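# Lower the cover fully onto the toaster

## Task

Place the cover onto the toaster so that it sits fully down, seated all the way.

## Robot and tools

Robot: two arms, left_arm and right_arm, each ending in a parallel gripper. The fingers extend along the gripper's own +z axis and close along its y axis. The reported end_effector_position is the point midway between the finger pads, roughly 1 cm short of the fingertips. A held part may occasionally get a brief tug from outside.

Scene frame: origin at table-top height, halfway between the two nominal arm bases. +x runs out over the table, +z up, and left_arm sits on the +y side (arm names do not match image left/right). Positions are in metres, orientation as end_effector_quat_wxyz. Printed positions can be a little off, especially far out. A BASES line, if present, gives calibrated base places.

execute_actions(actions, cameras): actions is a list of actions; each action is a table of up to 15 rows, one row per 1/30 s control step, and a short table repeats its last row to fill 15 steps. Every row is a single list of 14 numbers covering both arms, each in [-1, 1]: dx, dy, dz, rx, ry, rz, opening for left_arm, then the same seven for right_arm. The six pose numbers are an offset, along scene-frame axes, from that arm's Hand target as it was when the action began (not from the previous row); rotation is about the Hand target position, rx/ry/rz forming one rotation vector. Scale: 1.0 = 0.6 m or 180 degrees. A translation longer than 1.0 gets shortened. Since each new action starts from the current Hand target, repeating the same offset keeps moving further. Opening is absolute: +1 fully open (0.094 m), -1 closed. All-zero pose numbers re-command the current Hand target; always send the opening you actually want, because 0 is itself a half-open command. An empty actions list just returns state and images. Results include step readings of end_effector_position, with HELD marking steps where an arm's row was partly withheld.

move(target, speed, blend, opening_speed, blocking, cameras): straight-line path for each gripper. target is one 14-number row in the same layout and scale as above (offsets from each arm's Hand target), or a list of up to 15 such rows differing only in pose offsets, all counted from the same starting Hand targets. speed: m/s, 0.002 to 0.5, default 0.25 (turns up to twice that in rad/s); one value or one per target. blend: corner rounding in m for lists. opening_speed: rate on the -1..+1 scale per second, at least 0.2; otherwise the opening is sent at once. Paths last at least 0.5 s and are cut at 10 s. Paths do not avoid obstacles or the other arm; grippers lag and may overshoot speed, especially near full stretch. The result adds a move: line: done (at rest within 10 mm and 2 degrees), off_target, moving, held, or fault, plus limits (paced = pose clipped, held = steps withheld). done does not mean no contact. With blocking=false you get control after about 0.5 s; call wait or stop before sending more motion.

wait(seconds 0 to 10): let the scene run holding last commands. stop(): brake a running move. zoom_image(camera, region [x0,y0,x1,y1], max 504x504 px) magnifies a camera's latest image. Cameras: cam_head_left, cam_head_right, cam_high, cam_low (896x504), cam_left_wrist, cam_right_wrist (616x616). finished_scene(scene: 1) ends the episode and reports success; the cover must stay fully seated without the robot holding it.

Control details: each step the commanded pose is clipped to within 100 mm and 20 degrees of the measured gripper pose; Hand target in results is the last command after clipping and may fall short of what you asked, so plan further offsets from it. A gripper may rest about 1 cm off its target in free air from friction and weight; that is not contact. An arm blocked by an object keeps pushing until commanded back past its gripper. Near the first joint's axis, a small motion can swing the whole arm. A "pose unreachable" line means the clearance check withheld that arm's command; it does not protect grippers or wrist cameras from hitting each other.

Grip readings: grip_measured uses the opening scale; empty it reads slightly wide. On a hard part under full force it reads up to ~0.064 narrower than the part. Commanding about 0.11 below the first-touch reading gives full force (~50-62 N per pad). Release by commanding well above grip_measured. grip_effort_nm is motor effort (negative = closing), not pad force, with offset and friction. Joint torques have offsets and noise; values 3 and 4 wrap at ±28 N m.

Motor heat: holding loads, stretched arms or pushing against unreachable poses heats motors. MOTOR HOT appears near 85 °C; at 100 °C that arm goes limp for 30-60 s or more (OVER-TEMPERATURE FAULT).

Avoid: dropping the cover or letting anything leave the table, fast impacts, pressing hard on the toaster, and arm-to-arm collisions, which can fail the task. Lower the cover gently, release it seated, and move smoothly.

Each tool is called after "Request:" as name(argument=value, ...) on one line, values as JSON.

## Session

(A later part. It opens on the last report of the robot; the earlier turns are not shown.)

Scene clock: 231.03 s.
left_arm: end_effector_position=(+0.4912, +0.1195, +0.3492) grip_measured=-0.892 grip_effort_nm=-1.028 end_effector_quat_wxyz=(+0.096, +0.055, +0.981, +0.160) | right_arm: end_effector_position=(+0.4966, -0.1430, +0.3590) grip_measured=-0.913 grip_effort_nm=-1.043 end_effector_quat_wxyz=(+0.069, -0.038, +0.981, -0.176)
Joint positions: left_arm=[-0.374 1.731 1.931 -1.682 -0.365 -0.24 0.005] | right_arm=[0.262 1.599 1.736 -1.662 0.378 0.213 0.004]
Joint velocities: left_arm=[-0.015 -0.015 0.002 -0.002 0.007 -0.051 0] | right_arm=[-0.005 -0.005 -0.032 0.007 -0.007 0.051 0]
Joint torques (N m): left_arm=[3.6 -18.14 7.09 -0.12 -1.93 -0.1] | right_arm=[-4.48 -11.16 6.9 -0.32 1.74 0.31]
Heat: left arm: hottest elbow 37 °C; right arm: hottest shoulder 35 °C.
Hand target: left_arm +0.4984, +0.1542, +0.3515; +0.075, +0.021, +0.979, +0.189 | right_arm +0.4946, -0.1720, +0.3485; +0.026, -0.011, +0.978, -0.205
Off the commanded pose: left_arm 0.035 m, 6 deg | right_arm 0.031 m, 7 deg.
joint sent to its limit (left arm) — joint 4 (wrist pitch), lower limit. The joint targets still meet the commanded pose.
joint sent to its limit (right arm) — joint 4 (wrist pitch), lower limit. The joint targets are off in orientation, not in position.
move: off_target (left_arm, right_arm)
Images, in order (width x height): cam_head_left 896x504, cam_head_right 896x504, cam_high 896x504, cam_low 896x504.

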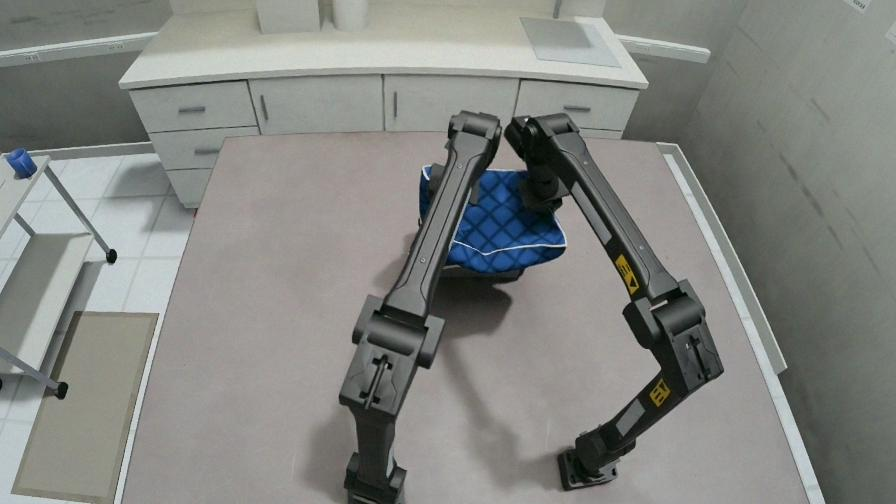

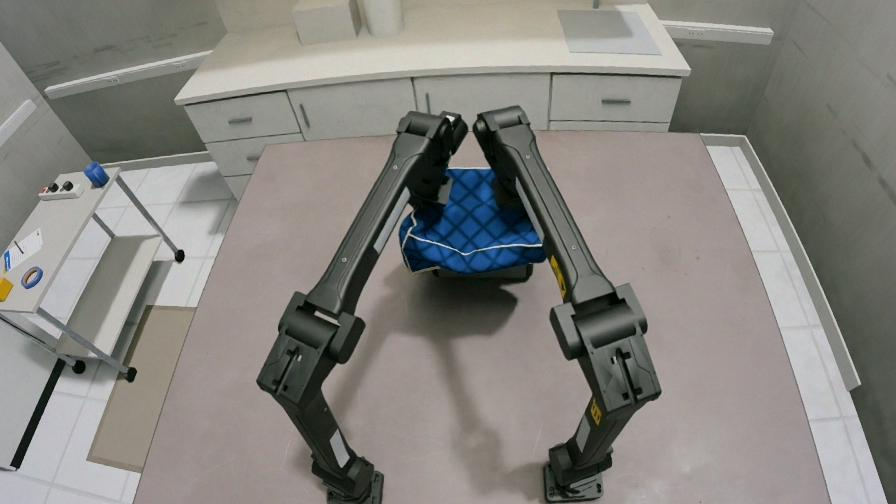

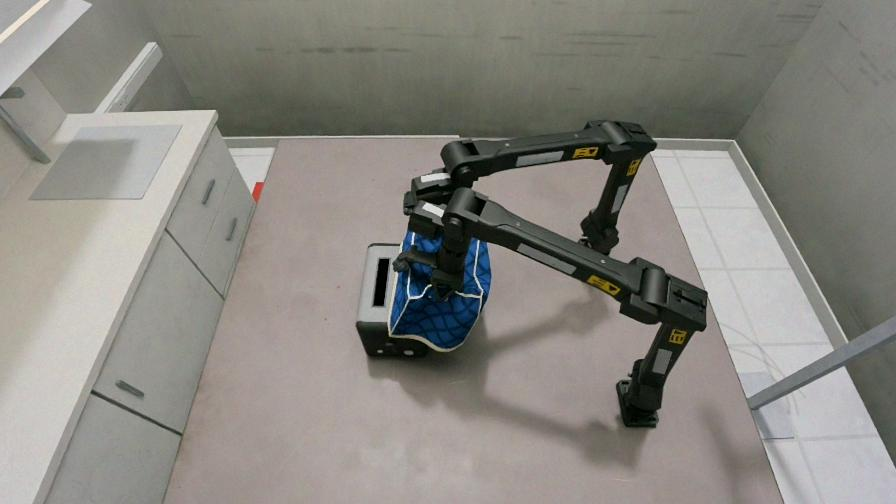

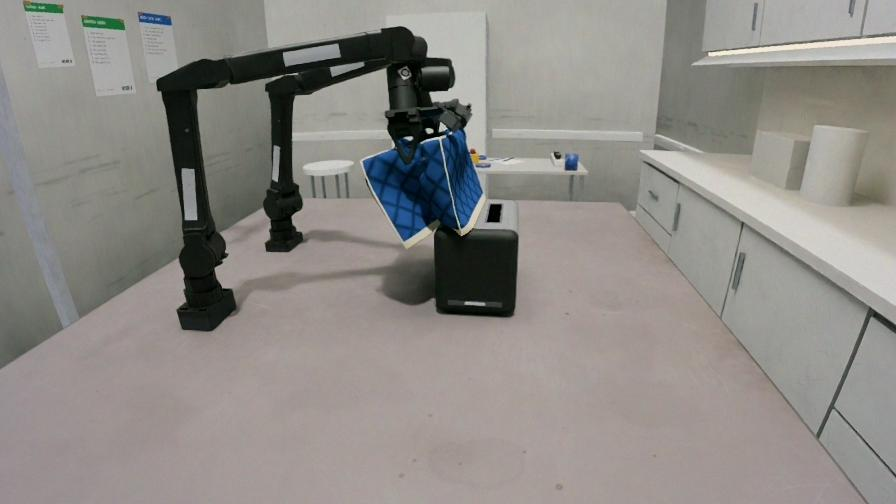

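Request:
move(target=[[0.14,0,0.02,0,0,0,-1,0.14,0,0.03,0,0,0,-1],[0.22,0,0.03,0,0,0,-1,0.22,0,0.04,0,0,0,-1]], speed=0.06, cameras=["cam_low","cam_head_left","cam_head_right","cam_high"])

Request:
zoom_image(camera="cam_low", region=[350, 60, 600, 320])

Scene clock: 239.87 s.
left_arm: end_effector_position=(+0.5109, +0.1132, +0.3465) grip_measured=-0.892 grip_effort_nm=-1.033 end_effector_quat_wxyz=(+0.101, +0.059, +0.980, +0.162) | right_arm: end_effector_position=(+0.5056, -0.1434, +0.3553) grip_measured=-0.913 grip_effort_nm=-1.043 end_effector_quat_wxyz=(+0.067, -0.036, +0.981, -0.181)
Joint positions: left_arm=[-0.374 1.784 1.994 -1.681 -0.373 -0.23 0.005] | right_arm=[0.259 1.625 1.756 -1.662 0.386 0.214 0.004]
Joint velocities: left_arm=[-0.005 -0.005 0.007 0.012 -0.081 -0.11 0] | right_arm=[0.005 0.005 -0.002 -0.007 0.007 0.037 0]
Joint torques (N m): left_arm=[5.01 -17.03 10.14 -0.21 -1.6 0.13] | right_arm=[-5.13 -9.64 12 -0.14 1.38 0.01]
Heat: left arm: hottest elbow 36 °C; right arm: hottest shoulder 34 °C.
Hand target: left_arm +0.5286, +0.1540, +0.3558; +0.107, +0.027, +0.977, +0.181 (last step not sent: back at the drive's target) | right_arm +0.5209, -0.1718, +0.3538; +0.058, -0.018, +0.978, -0.197 (last step not sent: back at the drive's target)
Off the commanded pose: left_arm 0.128 m, 6 deg | right_arm 0.126 m, 6 deg.
move: held (left_arm, right_arm; a check stopped the path); path passed 0 of 2 targets; limits=held
pose unreachable (left arm): on one or more control steps of this call, first in action 0 (counted from 0), this arm could not follow its commanded pose, so it was not sent that pose on those steps. On the call's last step it was still not sent that pose. It may still have moved: this result reports where it is.
cause: moving toward the commanded pose would bring a part of the arm too close to another arm (this arm's wrist (the part past joint 4) and the right arm's wrist (the part past joint 4)).
pose unreachable (right arm): on one or more control steps of this call, first in action 0 (counted from 0), this arm could not follow its commanded pose, so it was not sent that pose on those steps. It may still have moved: this result reports where it is.
cause: moving toward the commanded pose would bring a part of the arm too close to another arm (this arm's wrist (the part past joint 4) and the left arm's wrist (the part past joint 4)).
Images, in order (width x height): cam_head_left 896x504, cam_head_right 896x504, cam_high 896x504, cam_low 896x504.

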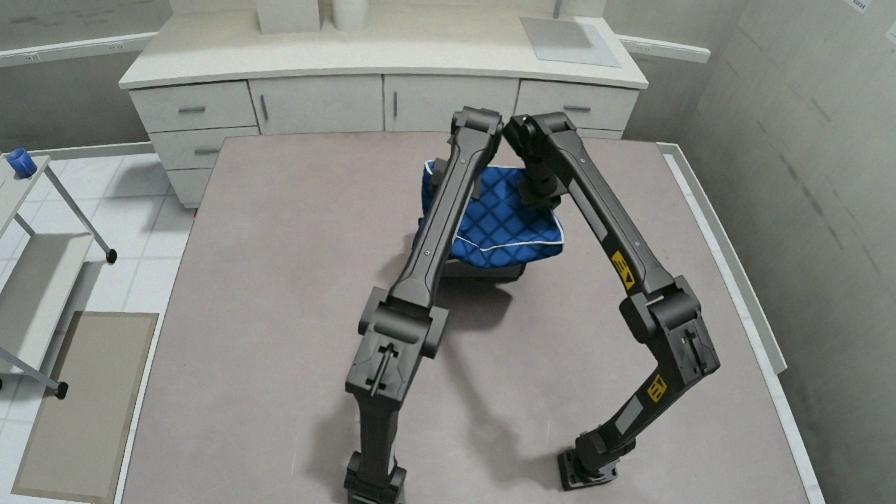

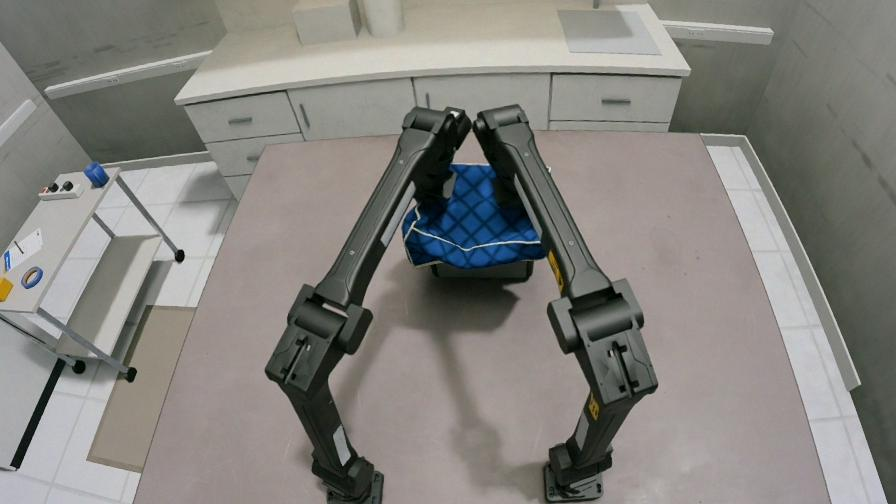

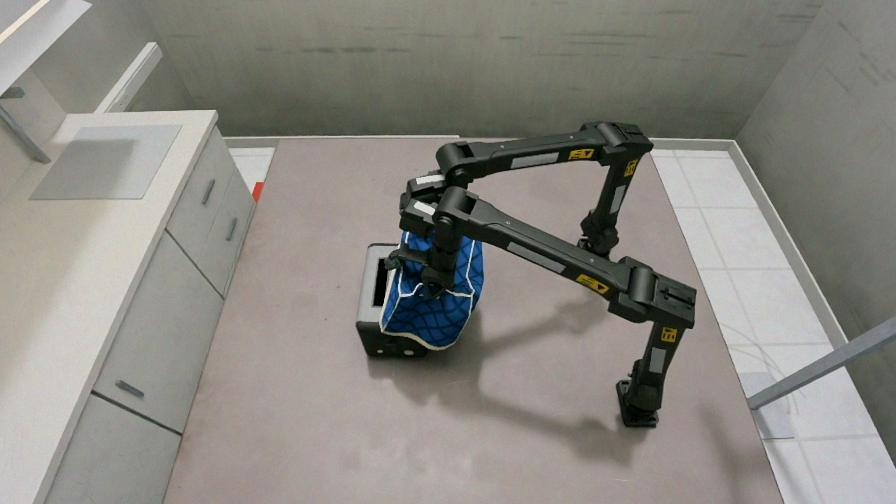

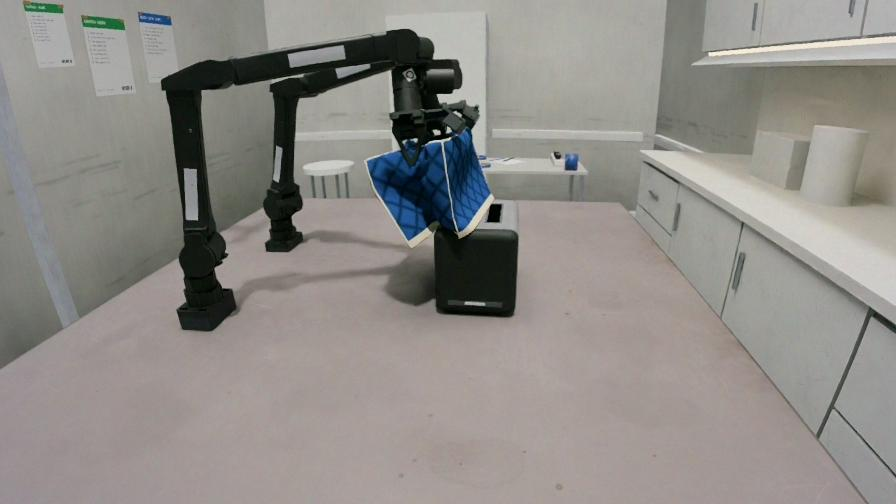

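Scaled by 1.938.

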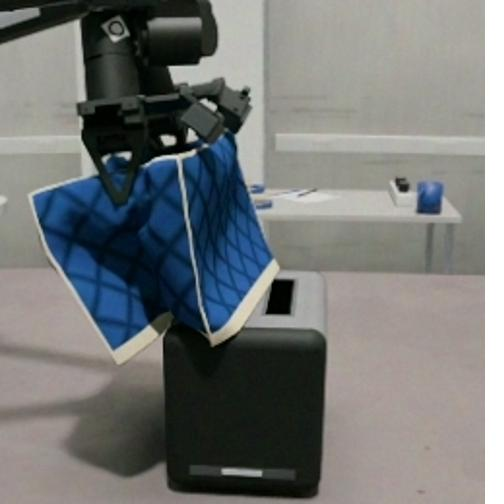

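Request:
move(target=[[0,0.03,0,-0.06,0,0,-1,0,-0.03,0,0.06,0,0,-1],[0.1,0.03,0.0,-0.06,0,0,-1,0.11,-0.03,0.0,0.06,0,0,-1]], speed=0.06, cameras=["cam_low","cam_head_left","cam_head_right","cam_high"])

Request:
zoom_image(camera="cam_low", region=[350, 60, 600, 320])

Scene clock: 248.57 s.
left_arm: end_effector_position=(+0.5689, +0.1173, +0.3497) grip_measured=-0.892 grip_effort_nm=-1.028 end_effector_quat_wxyz=(+0.111, +0.056, +0.990, +0.066) | right_arm: end_effector_position=(+0.5703, -0.1475, +0.3530) grip_measured=-0.913 grip_effort_nm=-1.033 end_effector_quat_wxyz=(+0.067, -0.036, +0.993, -0.085)
Joint positions: left_arm=[-0.282 1.909 2.201 -1.673 -0.177 -0.146 0.005] | right_arm=[0.161 1.773 1.966 -1.658 0.19 0.115 0.004]
Joint velocities: left_arm=[-0.015 -0.005 -0.007 0.007 -0.022 -0.037 -0.001] | right_arm=[-0.005 -0.015 0.002 -0.002 -0.022 0.051 0]
Joint torques (N m): left_arm=[5.77 -19.02 10.28 -0.23 -1.43 0.09] | right_arm=[-6.3 -11.69 13.27 -0.34 1.53 -0.07]
Heat: left arm: hottest elbow 36 °C; right arm: hottest shoulder 34 °C.
Hand target: left_arm +0.5891, +0.1713, +0.3569; +0.109, +0.017, +0.990, +0.088 | right_arm +0.5871, -0.1898, +0.3528; +0.059, -0.012, +0.993, -0.106
Off the commanded pose: left_arm 0.058 m, 5 deg | right_arm 0.045 m, 4 deg.
held back during your reply time or a wait (left arm), on 90 control steps: a part of the arm was too close to another arm, or the arm's last command would have brought one too close.
joint sent to its limit (left arm) — joint 4 (wrist pitch), lower limit. The joint targets are off in position, not in orientation.
joint sent to its limit (right arm) — joint 4 (wrist pitch), lower limit. The joint targets still meet the commanded pose.
move: off_target (left_arm, right_arm); a check withheld steps on the way to target 1, so it may have been missed; limits=held
pose unreachable (left arm): on one or more control steps of this call, first in action 0 (counted from 0), this arm could not follow its commanded pose, so it was not sent that pose on those steps. It may still have moved: this result reports where it is.
cause: moving toward the commanded pose would bring a part of the arm too close to another arm (this arm's wrist (the part past joint 4) and the right arm's wrist (the part past joint 4)).
Images, in order (width x height): cam_head_left 896x504, cam_head_right 896x504, cam_high 896x504, cam_low 896x504.

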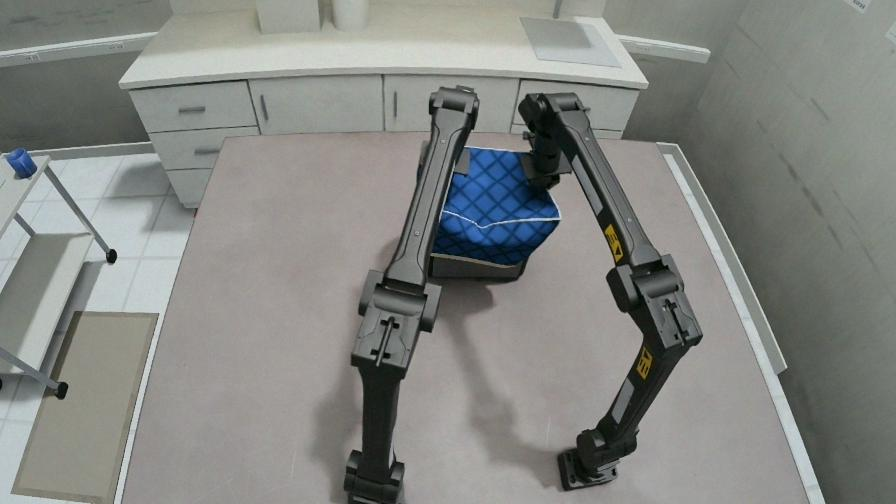

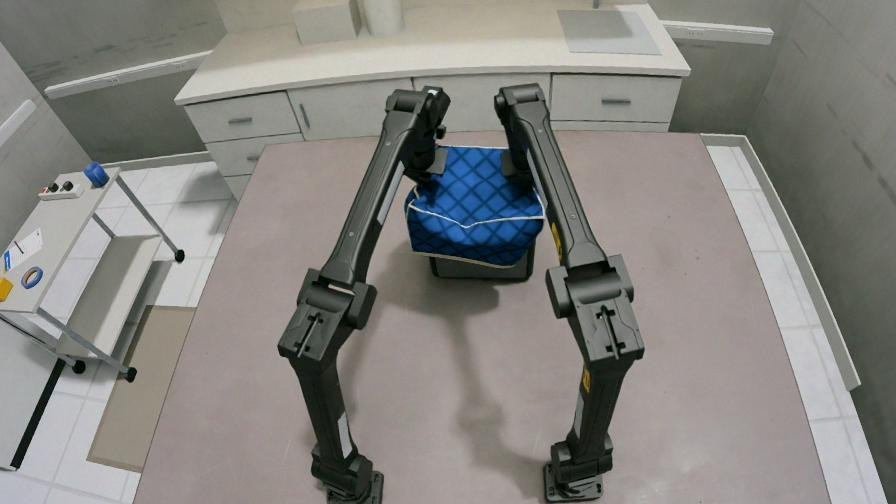

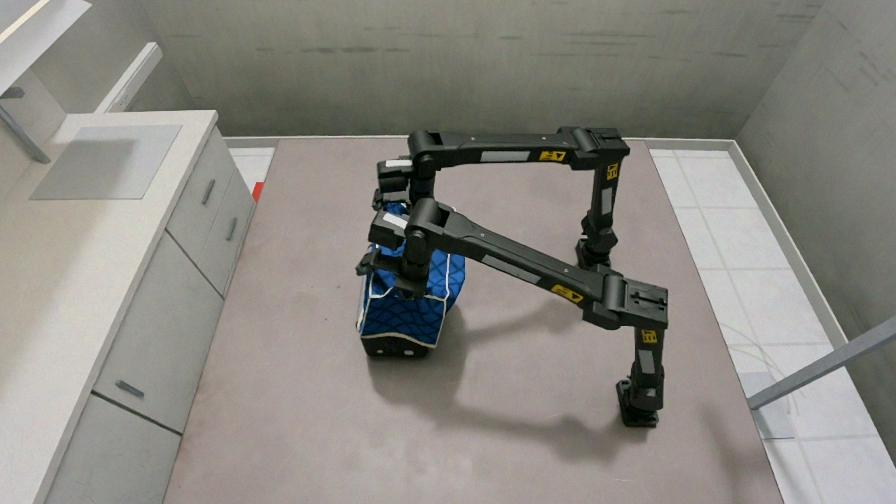

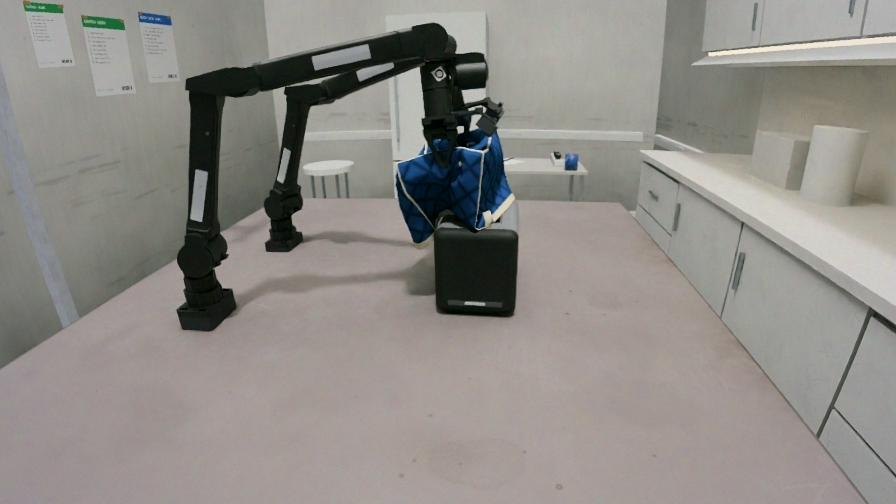

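Scaled by 1.938.

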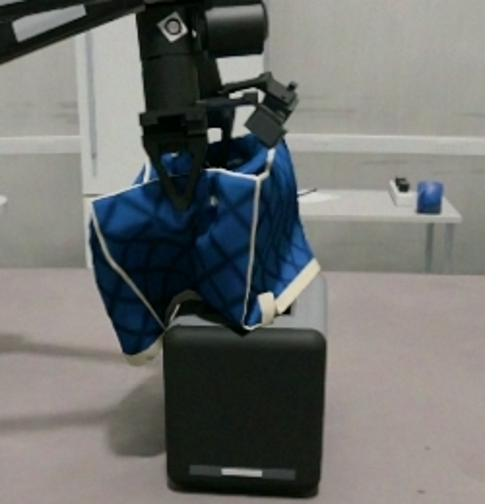

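Request:
move(target=[[0,0,0.08,0,0,0,-1,0,0,0.08,0,0,0,-1],[0.09,0,0.075,-0.0,0,0,-1,0.09,0,0.075,0,0,0,-1]], speed=0.06, cameras=["cam_low","cam_head_left","cam_head_right","cam_high"])

Request:
zoom_image(camera="cam_low", region=[350, 60, 600, 320])

Scene clock: 256.60 s.
left_arm: end_effector_position=(+0.6247, +0.1176, +0.3920) grip_measured=-0.892 grip_effort_nm=-1.033 end_effector_quat_wxyz=(+0.184, +0.062, +0.979, +0.056) | right_arm: end_effector_position=(+0.6254, -0.1473, +0.3915) grip_measured=-0.913 grip_effort_nm=-1.038 end_effector_quat_wxyz=(+0.128, -0.040, +0.988, -0.078)
Joint positions: left_arm=[-0.259 2.036 2.493 -1.682 -0.177 -0.097 0.005] | right_arm=[0.144 1.878 2.207 -1.664 0.19 0.077 0.004]
Joint velocities: left_arm=[-0.015 -0.005 -0.017 -0.012 -0.007 0.022 0] | right_arm=[-0.005 0.015 -0.007 0.007 -0.081 0.007 0]
Joint torques (N m): left_arm=[5.19 -20.6 10.37 0.35 -1.3 0.08] | right_arm=[-5.95 -13.27 13.9 0.02 1.46 -0.09]
Heat: left arm: hottest elbow 36 °C; right arm: hottest shoulder 35 °C.
Hand target: left_arm +0.6436, +0.1699, +0.4025; +0.110, +0.018, +0.990, +0.087 | right_arm +0.6416, -0.1897, +0.3976; +0.060, -0.012, +0.993, -0.106
Off the commanded pose: left_arm 0.058 m, 11 deg | right_arm 0.046 m, 9 deg.
joint sent to its limit (left arm) — joint 4 (wrist pitch), lower limit. The joint targets are off in position and orientation.
joint sent to its limit (right arm) — joint 4 (wrist pitch), lower limit. The joint targets are off in orientation, not in position.
move: off_target (left_arm, right_arm)
Images, in order (width x height): cam_head_left 896x504, cam_head_right 896x504, cam_high 896x504, cam_low 896x504.

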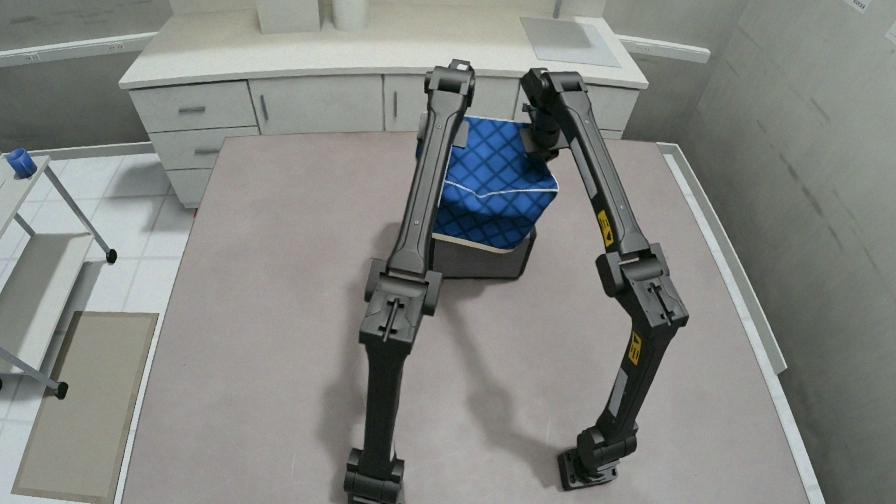

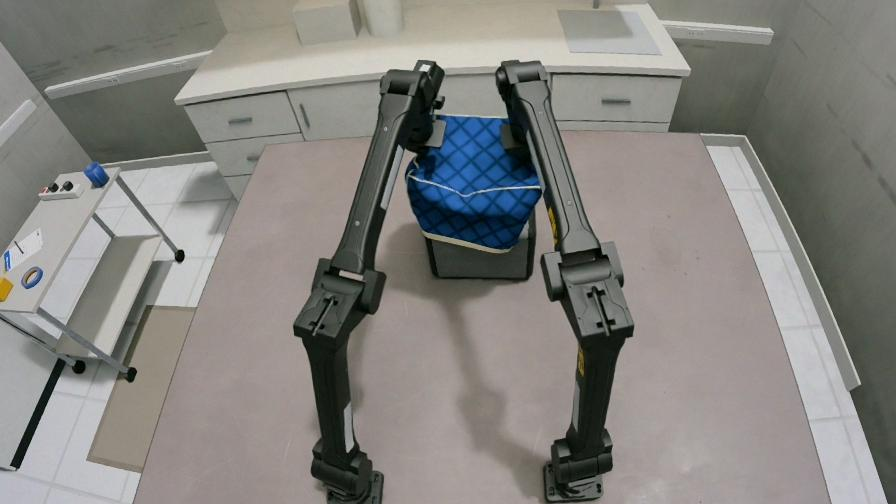

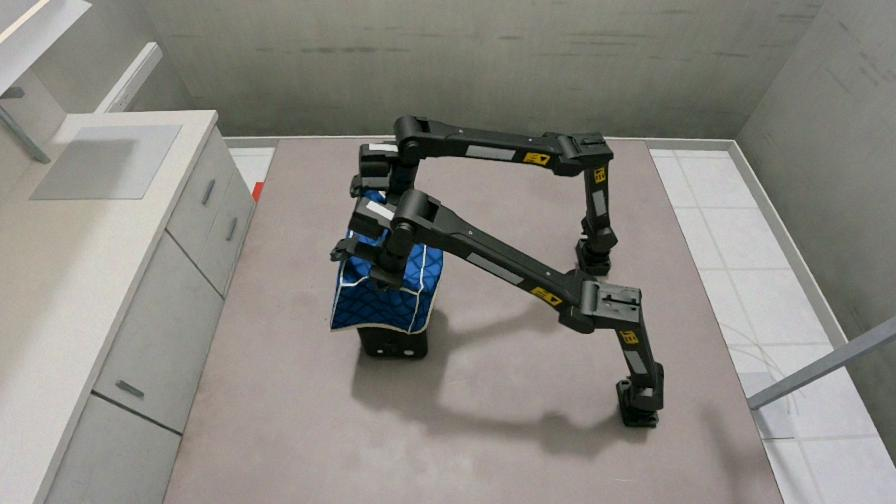

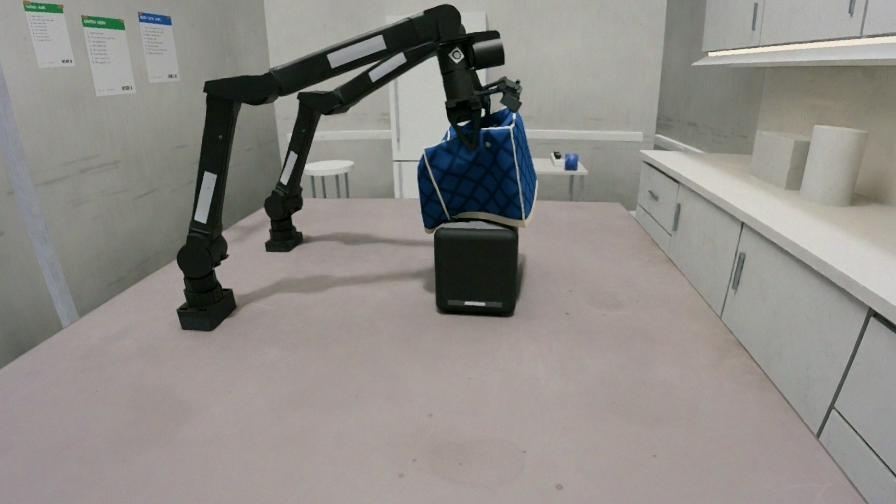

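Scaled by 1.938.

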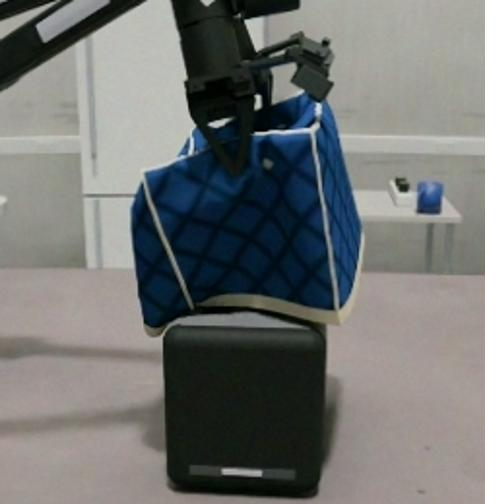

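Request:
move(target=[0,-0.03,-0.04,0,0,0,-1,0,-0.04,-0.04,-0.03,0,0,-1], speed=0.1)

Scene clock: 268.60 s.
left_arm: end_effector_position=(+0.6277, +0.1114, +0.3804) grip_measured=-0.892 grip_effort_nm=-1.028 end_effector_quat_wxyz=(+0.176, +0.061, +0.981, +0.054) | right_arm: end_effector_position=(+0.6299, -0.1586, +0.3863) grip_measured=-0.913 grip_effort_nm=-1.033 end_effector_quat_wxyz=(+0.125, -0.047, +0.984, -0.115)
Joint positions: left_arm=[-0.266 2.053 2.493 -1.682 -0.174 -0.108 0.005] | right_arm=[0.144 1.892 2.208 -1.664 0.261 0.057 0.004]
Joint velocities: left_arm=[-0.015 0.005 -0.017 0.012 -0.022 -0.022 0] | right_arm=[-0.005 -0.005 -0.002 -0.007 0.022 -0.051 0.001]
Joint torques (N m): left_arm=[3.66 -20.72 9.02 0.32 -1.66 -0.15] | right_arm=[-6.83 -13.45 9.95 -0.03 2.25 -0.06]
Heat: left arm: hottest elbow 37 °C; right arm: hottest shoulder 35 °C.
Hand target: left_arm +0.6435, +0.1524, +0.3781; +0.109, +0.018, +0.990, +0.087 | right_arm +0.6413, -0.2137, +0.3734; +0.059, -0.015, +0.986, -0.153
Off the commanded pose: left_arm 0.044 m, 10 deg | right_arm 0.058 m, 9 deg.
joint sent to its limit (left arm) — joint 4 (wrist pitch), lower limit. The joint targets are off in orientation, not in position.
joint sent to its limit (right arm) — joint 4 (wrist pitch), lower limit. The joint targets are off in position and orientation.
move: off_target (left_arm, right_arm)

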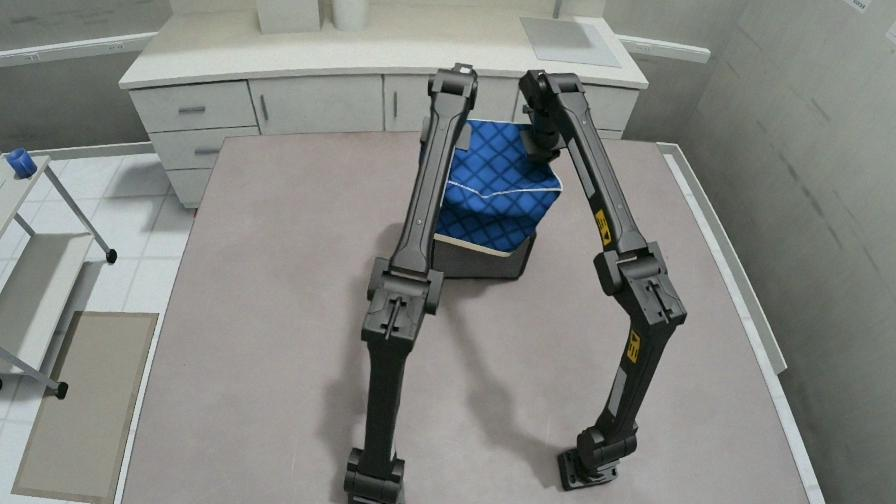

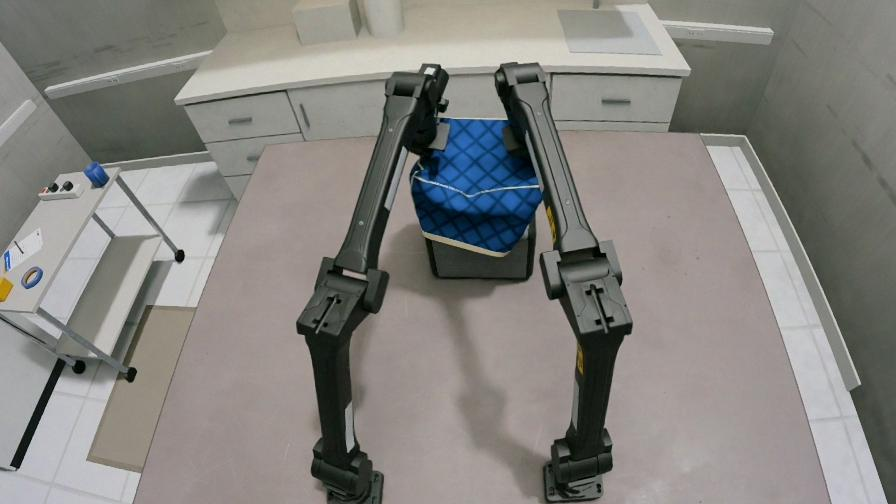

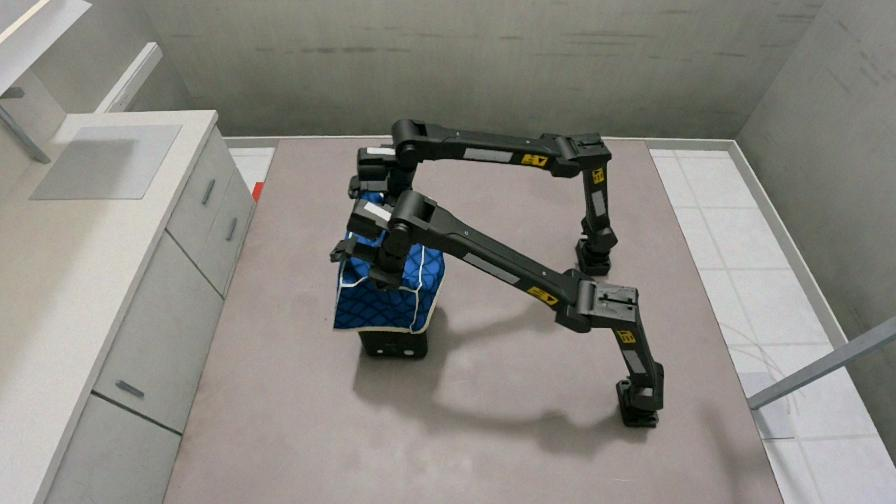

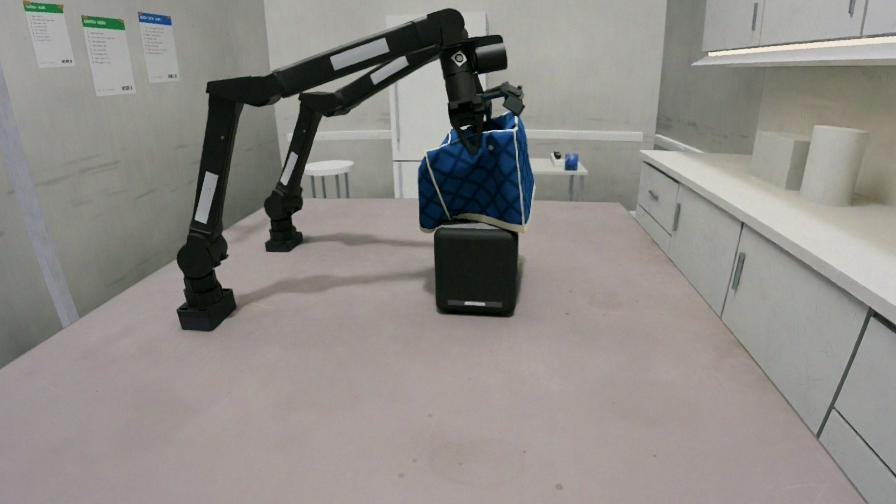

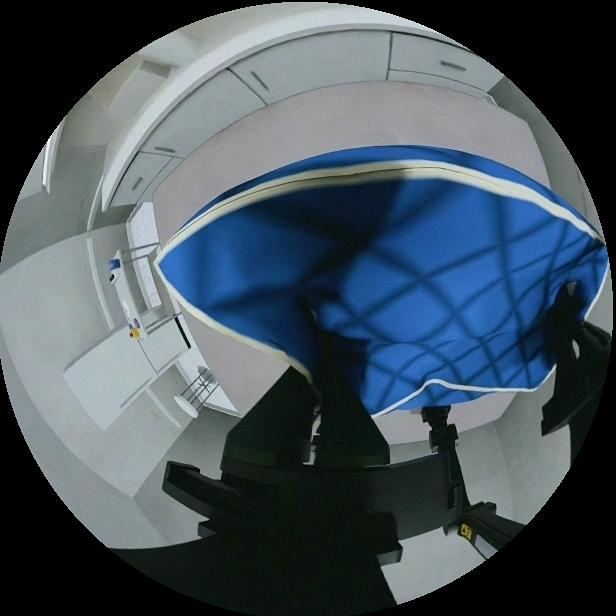

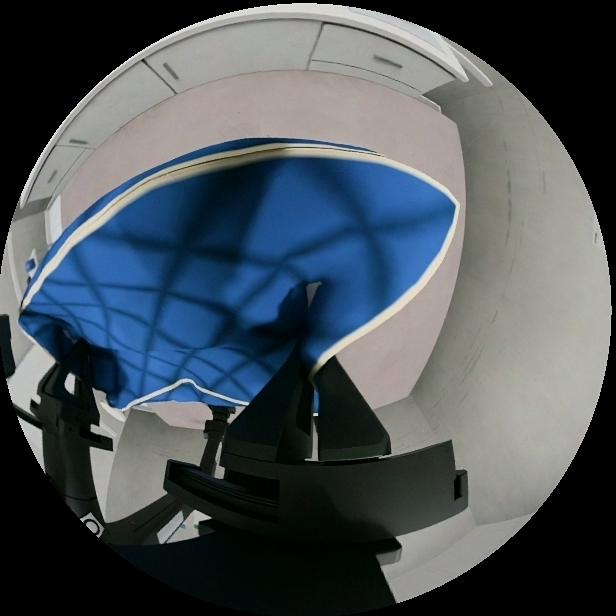

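Request:
zoom_image(camera="cam_low", region=[380, 80, 580, 330])

Request:
zoom_image(camera="cam_high", region=[300, 170, 480, 380])

Request:
zoom_image(camera="cam_head_right", region=[380, 90, 580, 290])

Request:
zoom_image(camera="cam_head_left", region=[400, 90, 600, 290])

Scaled by 2.016.

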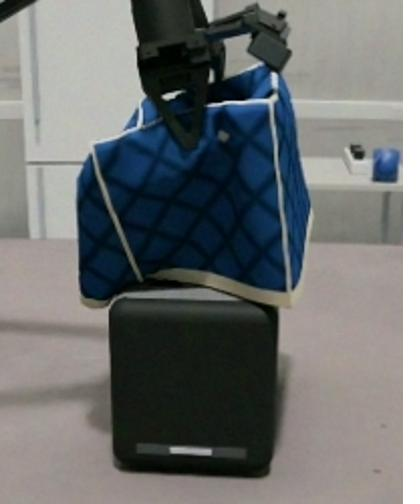

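Scaled by 2.400.

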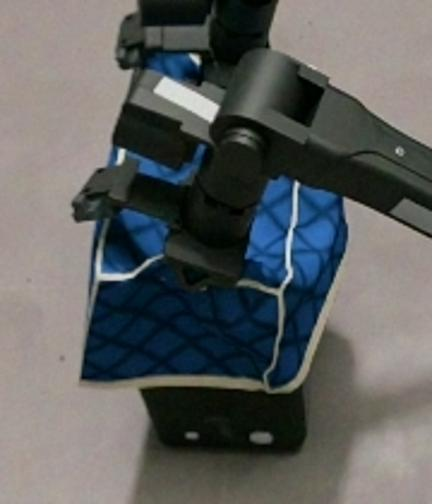

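Scaled by 2.520.

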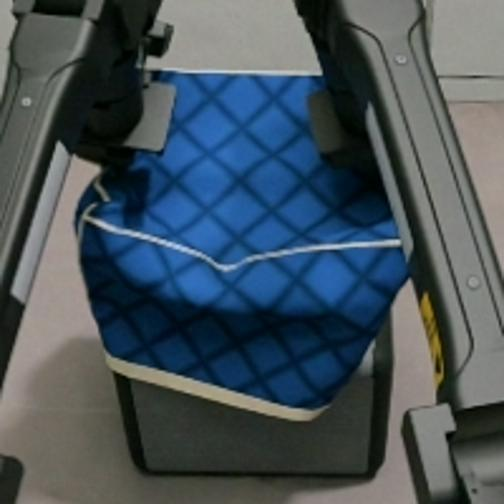

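Scaled by 2.520.

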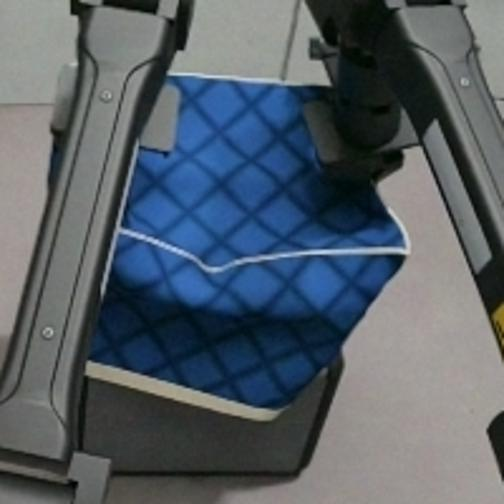

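Request:
move(target=[[0,0,0.12,0,0,0,-1,0,0,0.08,0,0,0,-1],[0,-0.12,0.14,0,0,0,-1,0,-0.12,0.08,-0.04,0,0,-1],[0,-0.12,0.14,0,0,0,-1,0,-0.12,-0.04,-0.04,0,0,-1]], speed=0.12)

Request:
zoom_image(camera="cam_head_right", region=[380, 90, 580, 290])

Request:
zoom_image(camera="cam_head_left", region=[400, 90, 600, 290])

Scene clock: 286.93 s.
left_arm: end_effector_position=(+0.6302, +0.0309, +0.4285) grip_measured=-0.892 grip_effort_nm=-1.023 end_effector_quat_wxyz=(+0.252, +0.078, +0.964, +0.030) | right_arm: end_effector_position=(+0.6379, -0.2318, +0.3817) grip_measured=-0.913 grip_effort_nm=-1.038 end_effector_quat_wxyz=(+0.104, -0.052, +0.975, -0.191)
Joint positions: left_arm=[-0.381 2.118 2.706 -1.682 -0.198 -0.166 0.005] | right_arm=[0.059 1.91 2.207 -1.664 0.39 -0.051 0.004]
Joint velocities: left_arm=[-0.005 -0.024 0.007 0.007 -0.051 -0.037 0] | right_arm=[-0.005 -0.015 -0.007 0.002 -0.066 0.066 0]
Joint torques (N m): left_arm=[3.78 -24.12 10.56 0.4 -1.73 -0.13] | right_arm=[-6.89 -12.34 7.36 0.02 1.95 0.22]
Heat: left arm: hottest elbow 37 °C; right arm: hottest wrist yaw 35 °C.
Hand target: left_arm +0.6432, +0.0792, +0.4611; +0.109, +0.020, +0.990, +0.087 | right_arm +0.6411, -0.2858, +0.3493; +0.058, -0.018, +0.975, -0.216
Off the commanded pose: left_arm 0.061 m, 19 deg | right_arm 0.063 m, 7 deg.
joint sent to its limit (left arm) — joint 4 (wrist pitch), lower limit. The joint targets are off in position and orientation.
joint sent to its limit (right arm) — joint 4 (wrist pitch), lower limit. The joint targets are off in position, not in orientation.
move: off_target (left_arm, right_arm)

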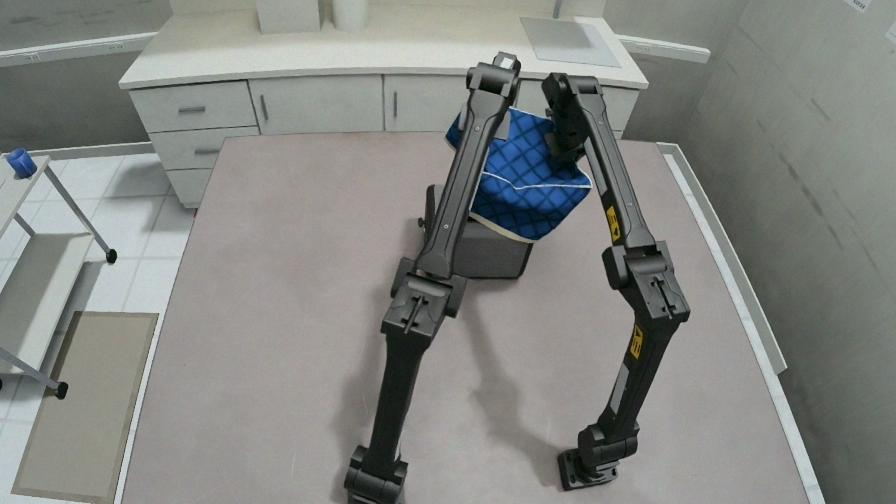

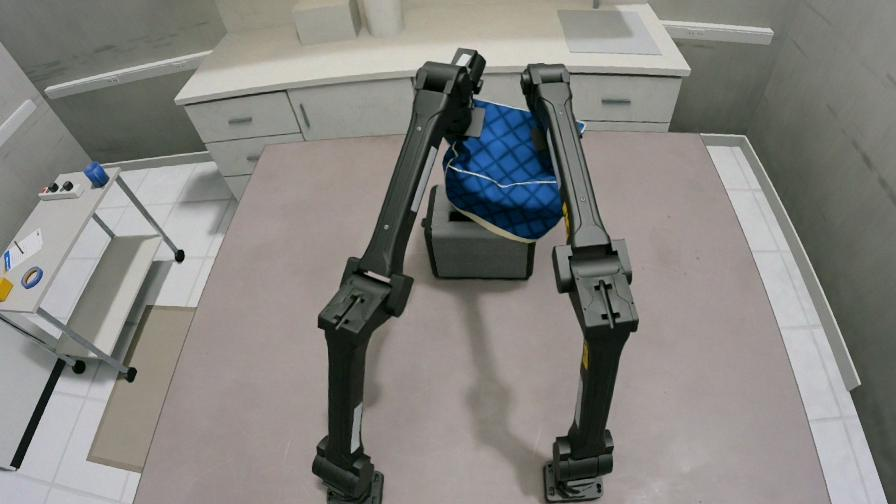

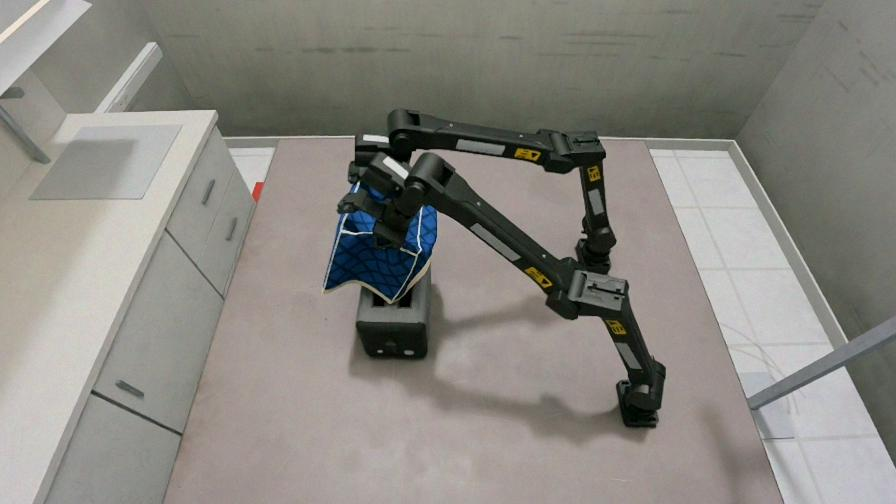

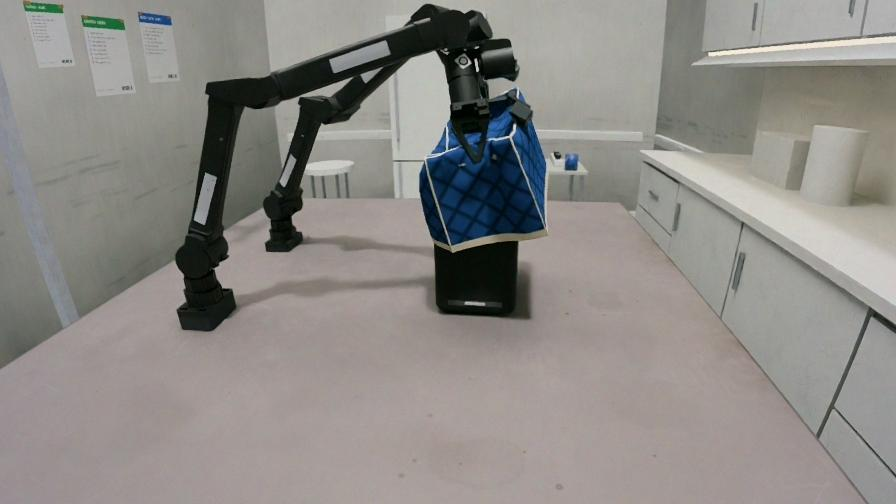

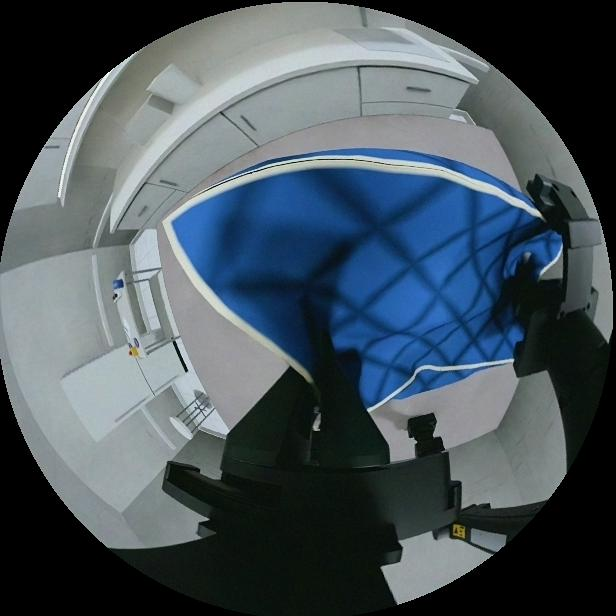

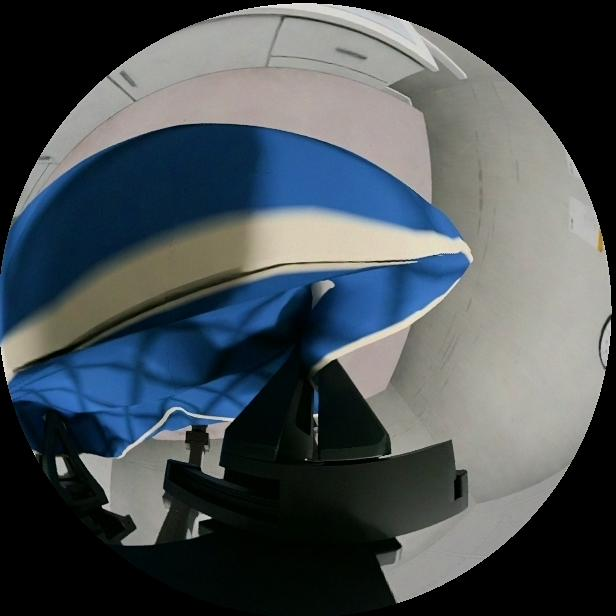

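Scaled by 2.520.

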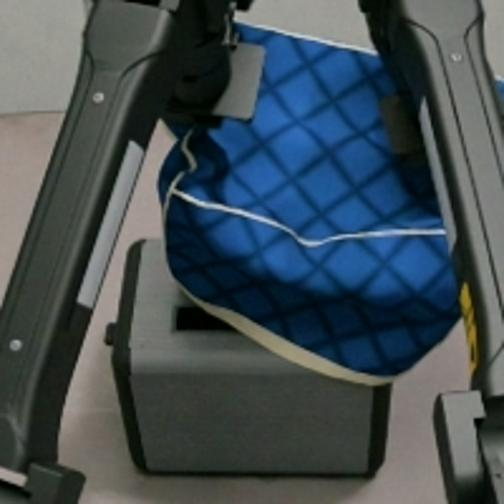

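Scaled by 2.520.

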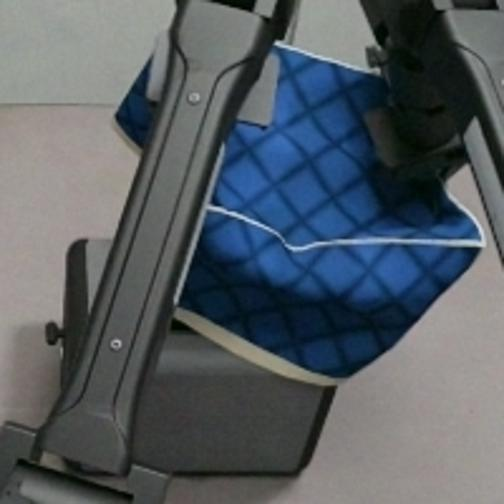

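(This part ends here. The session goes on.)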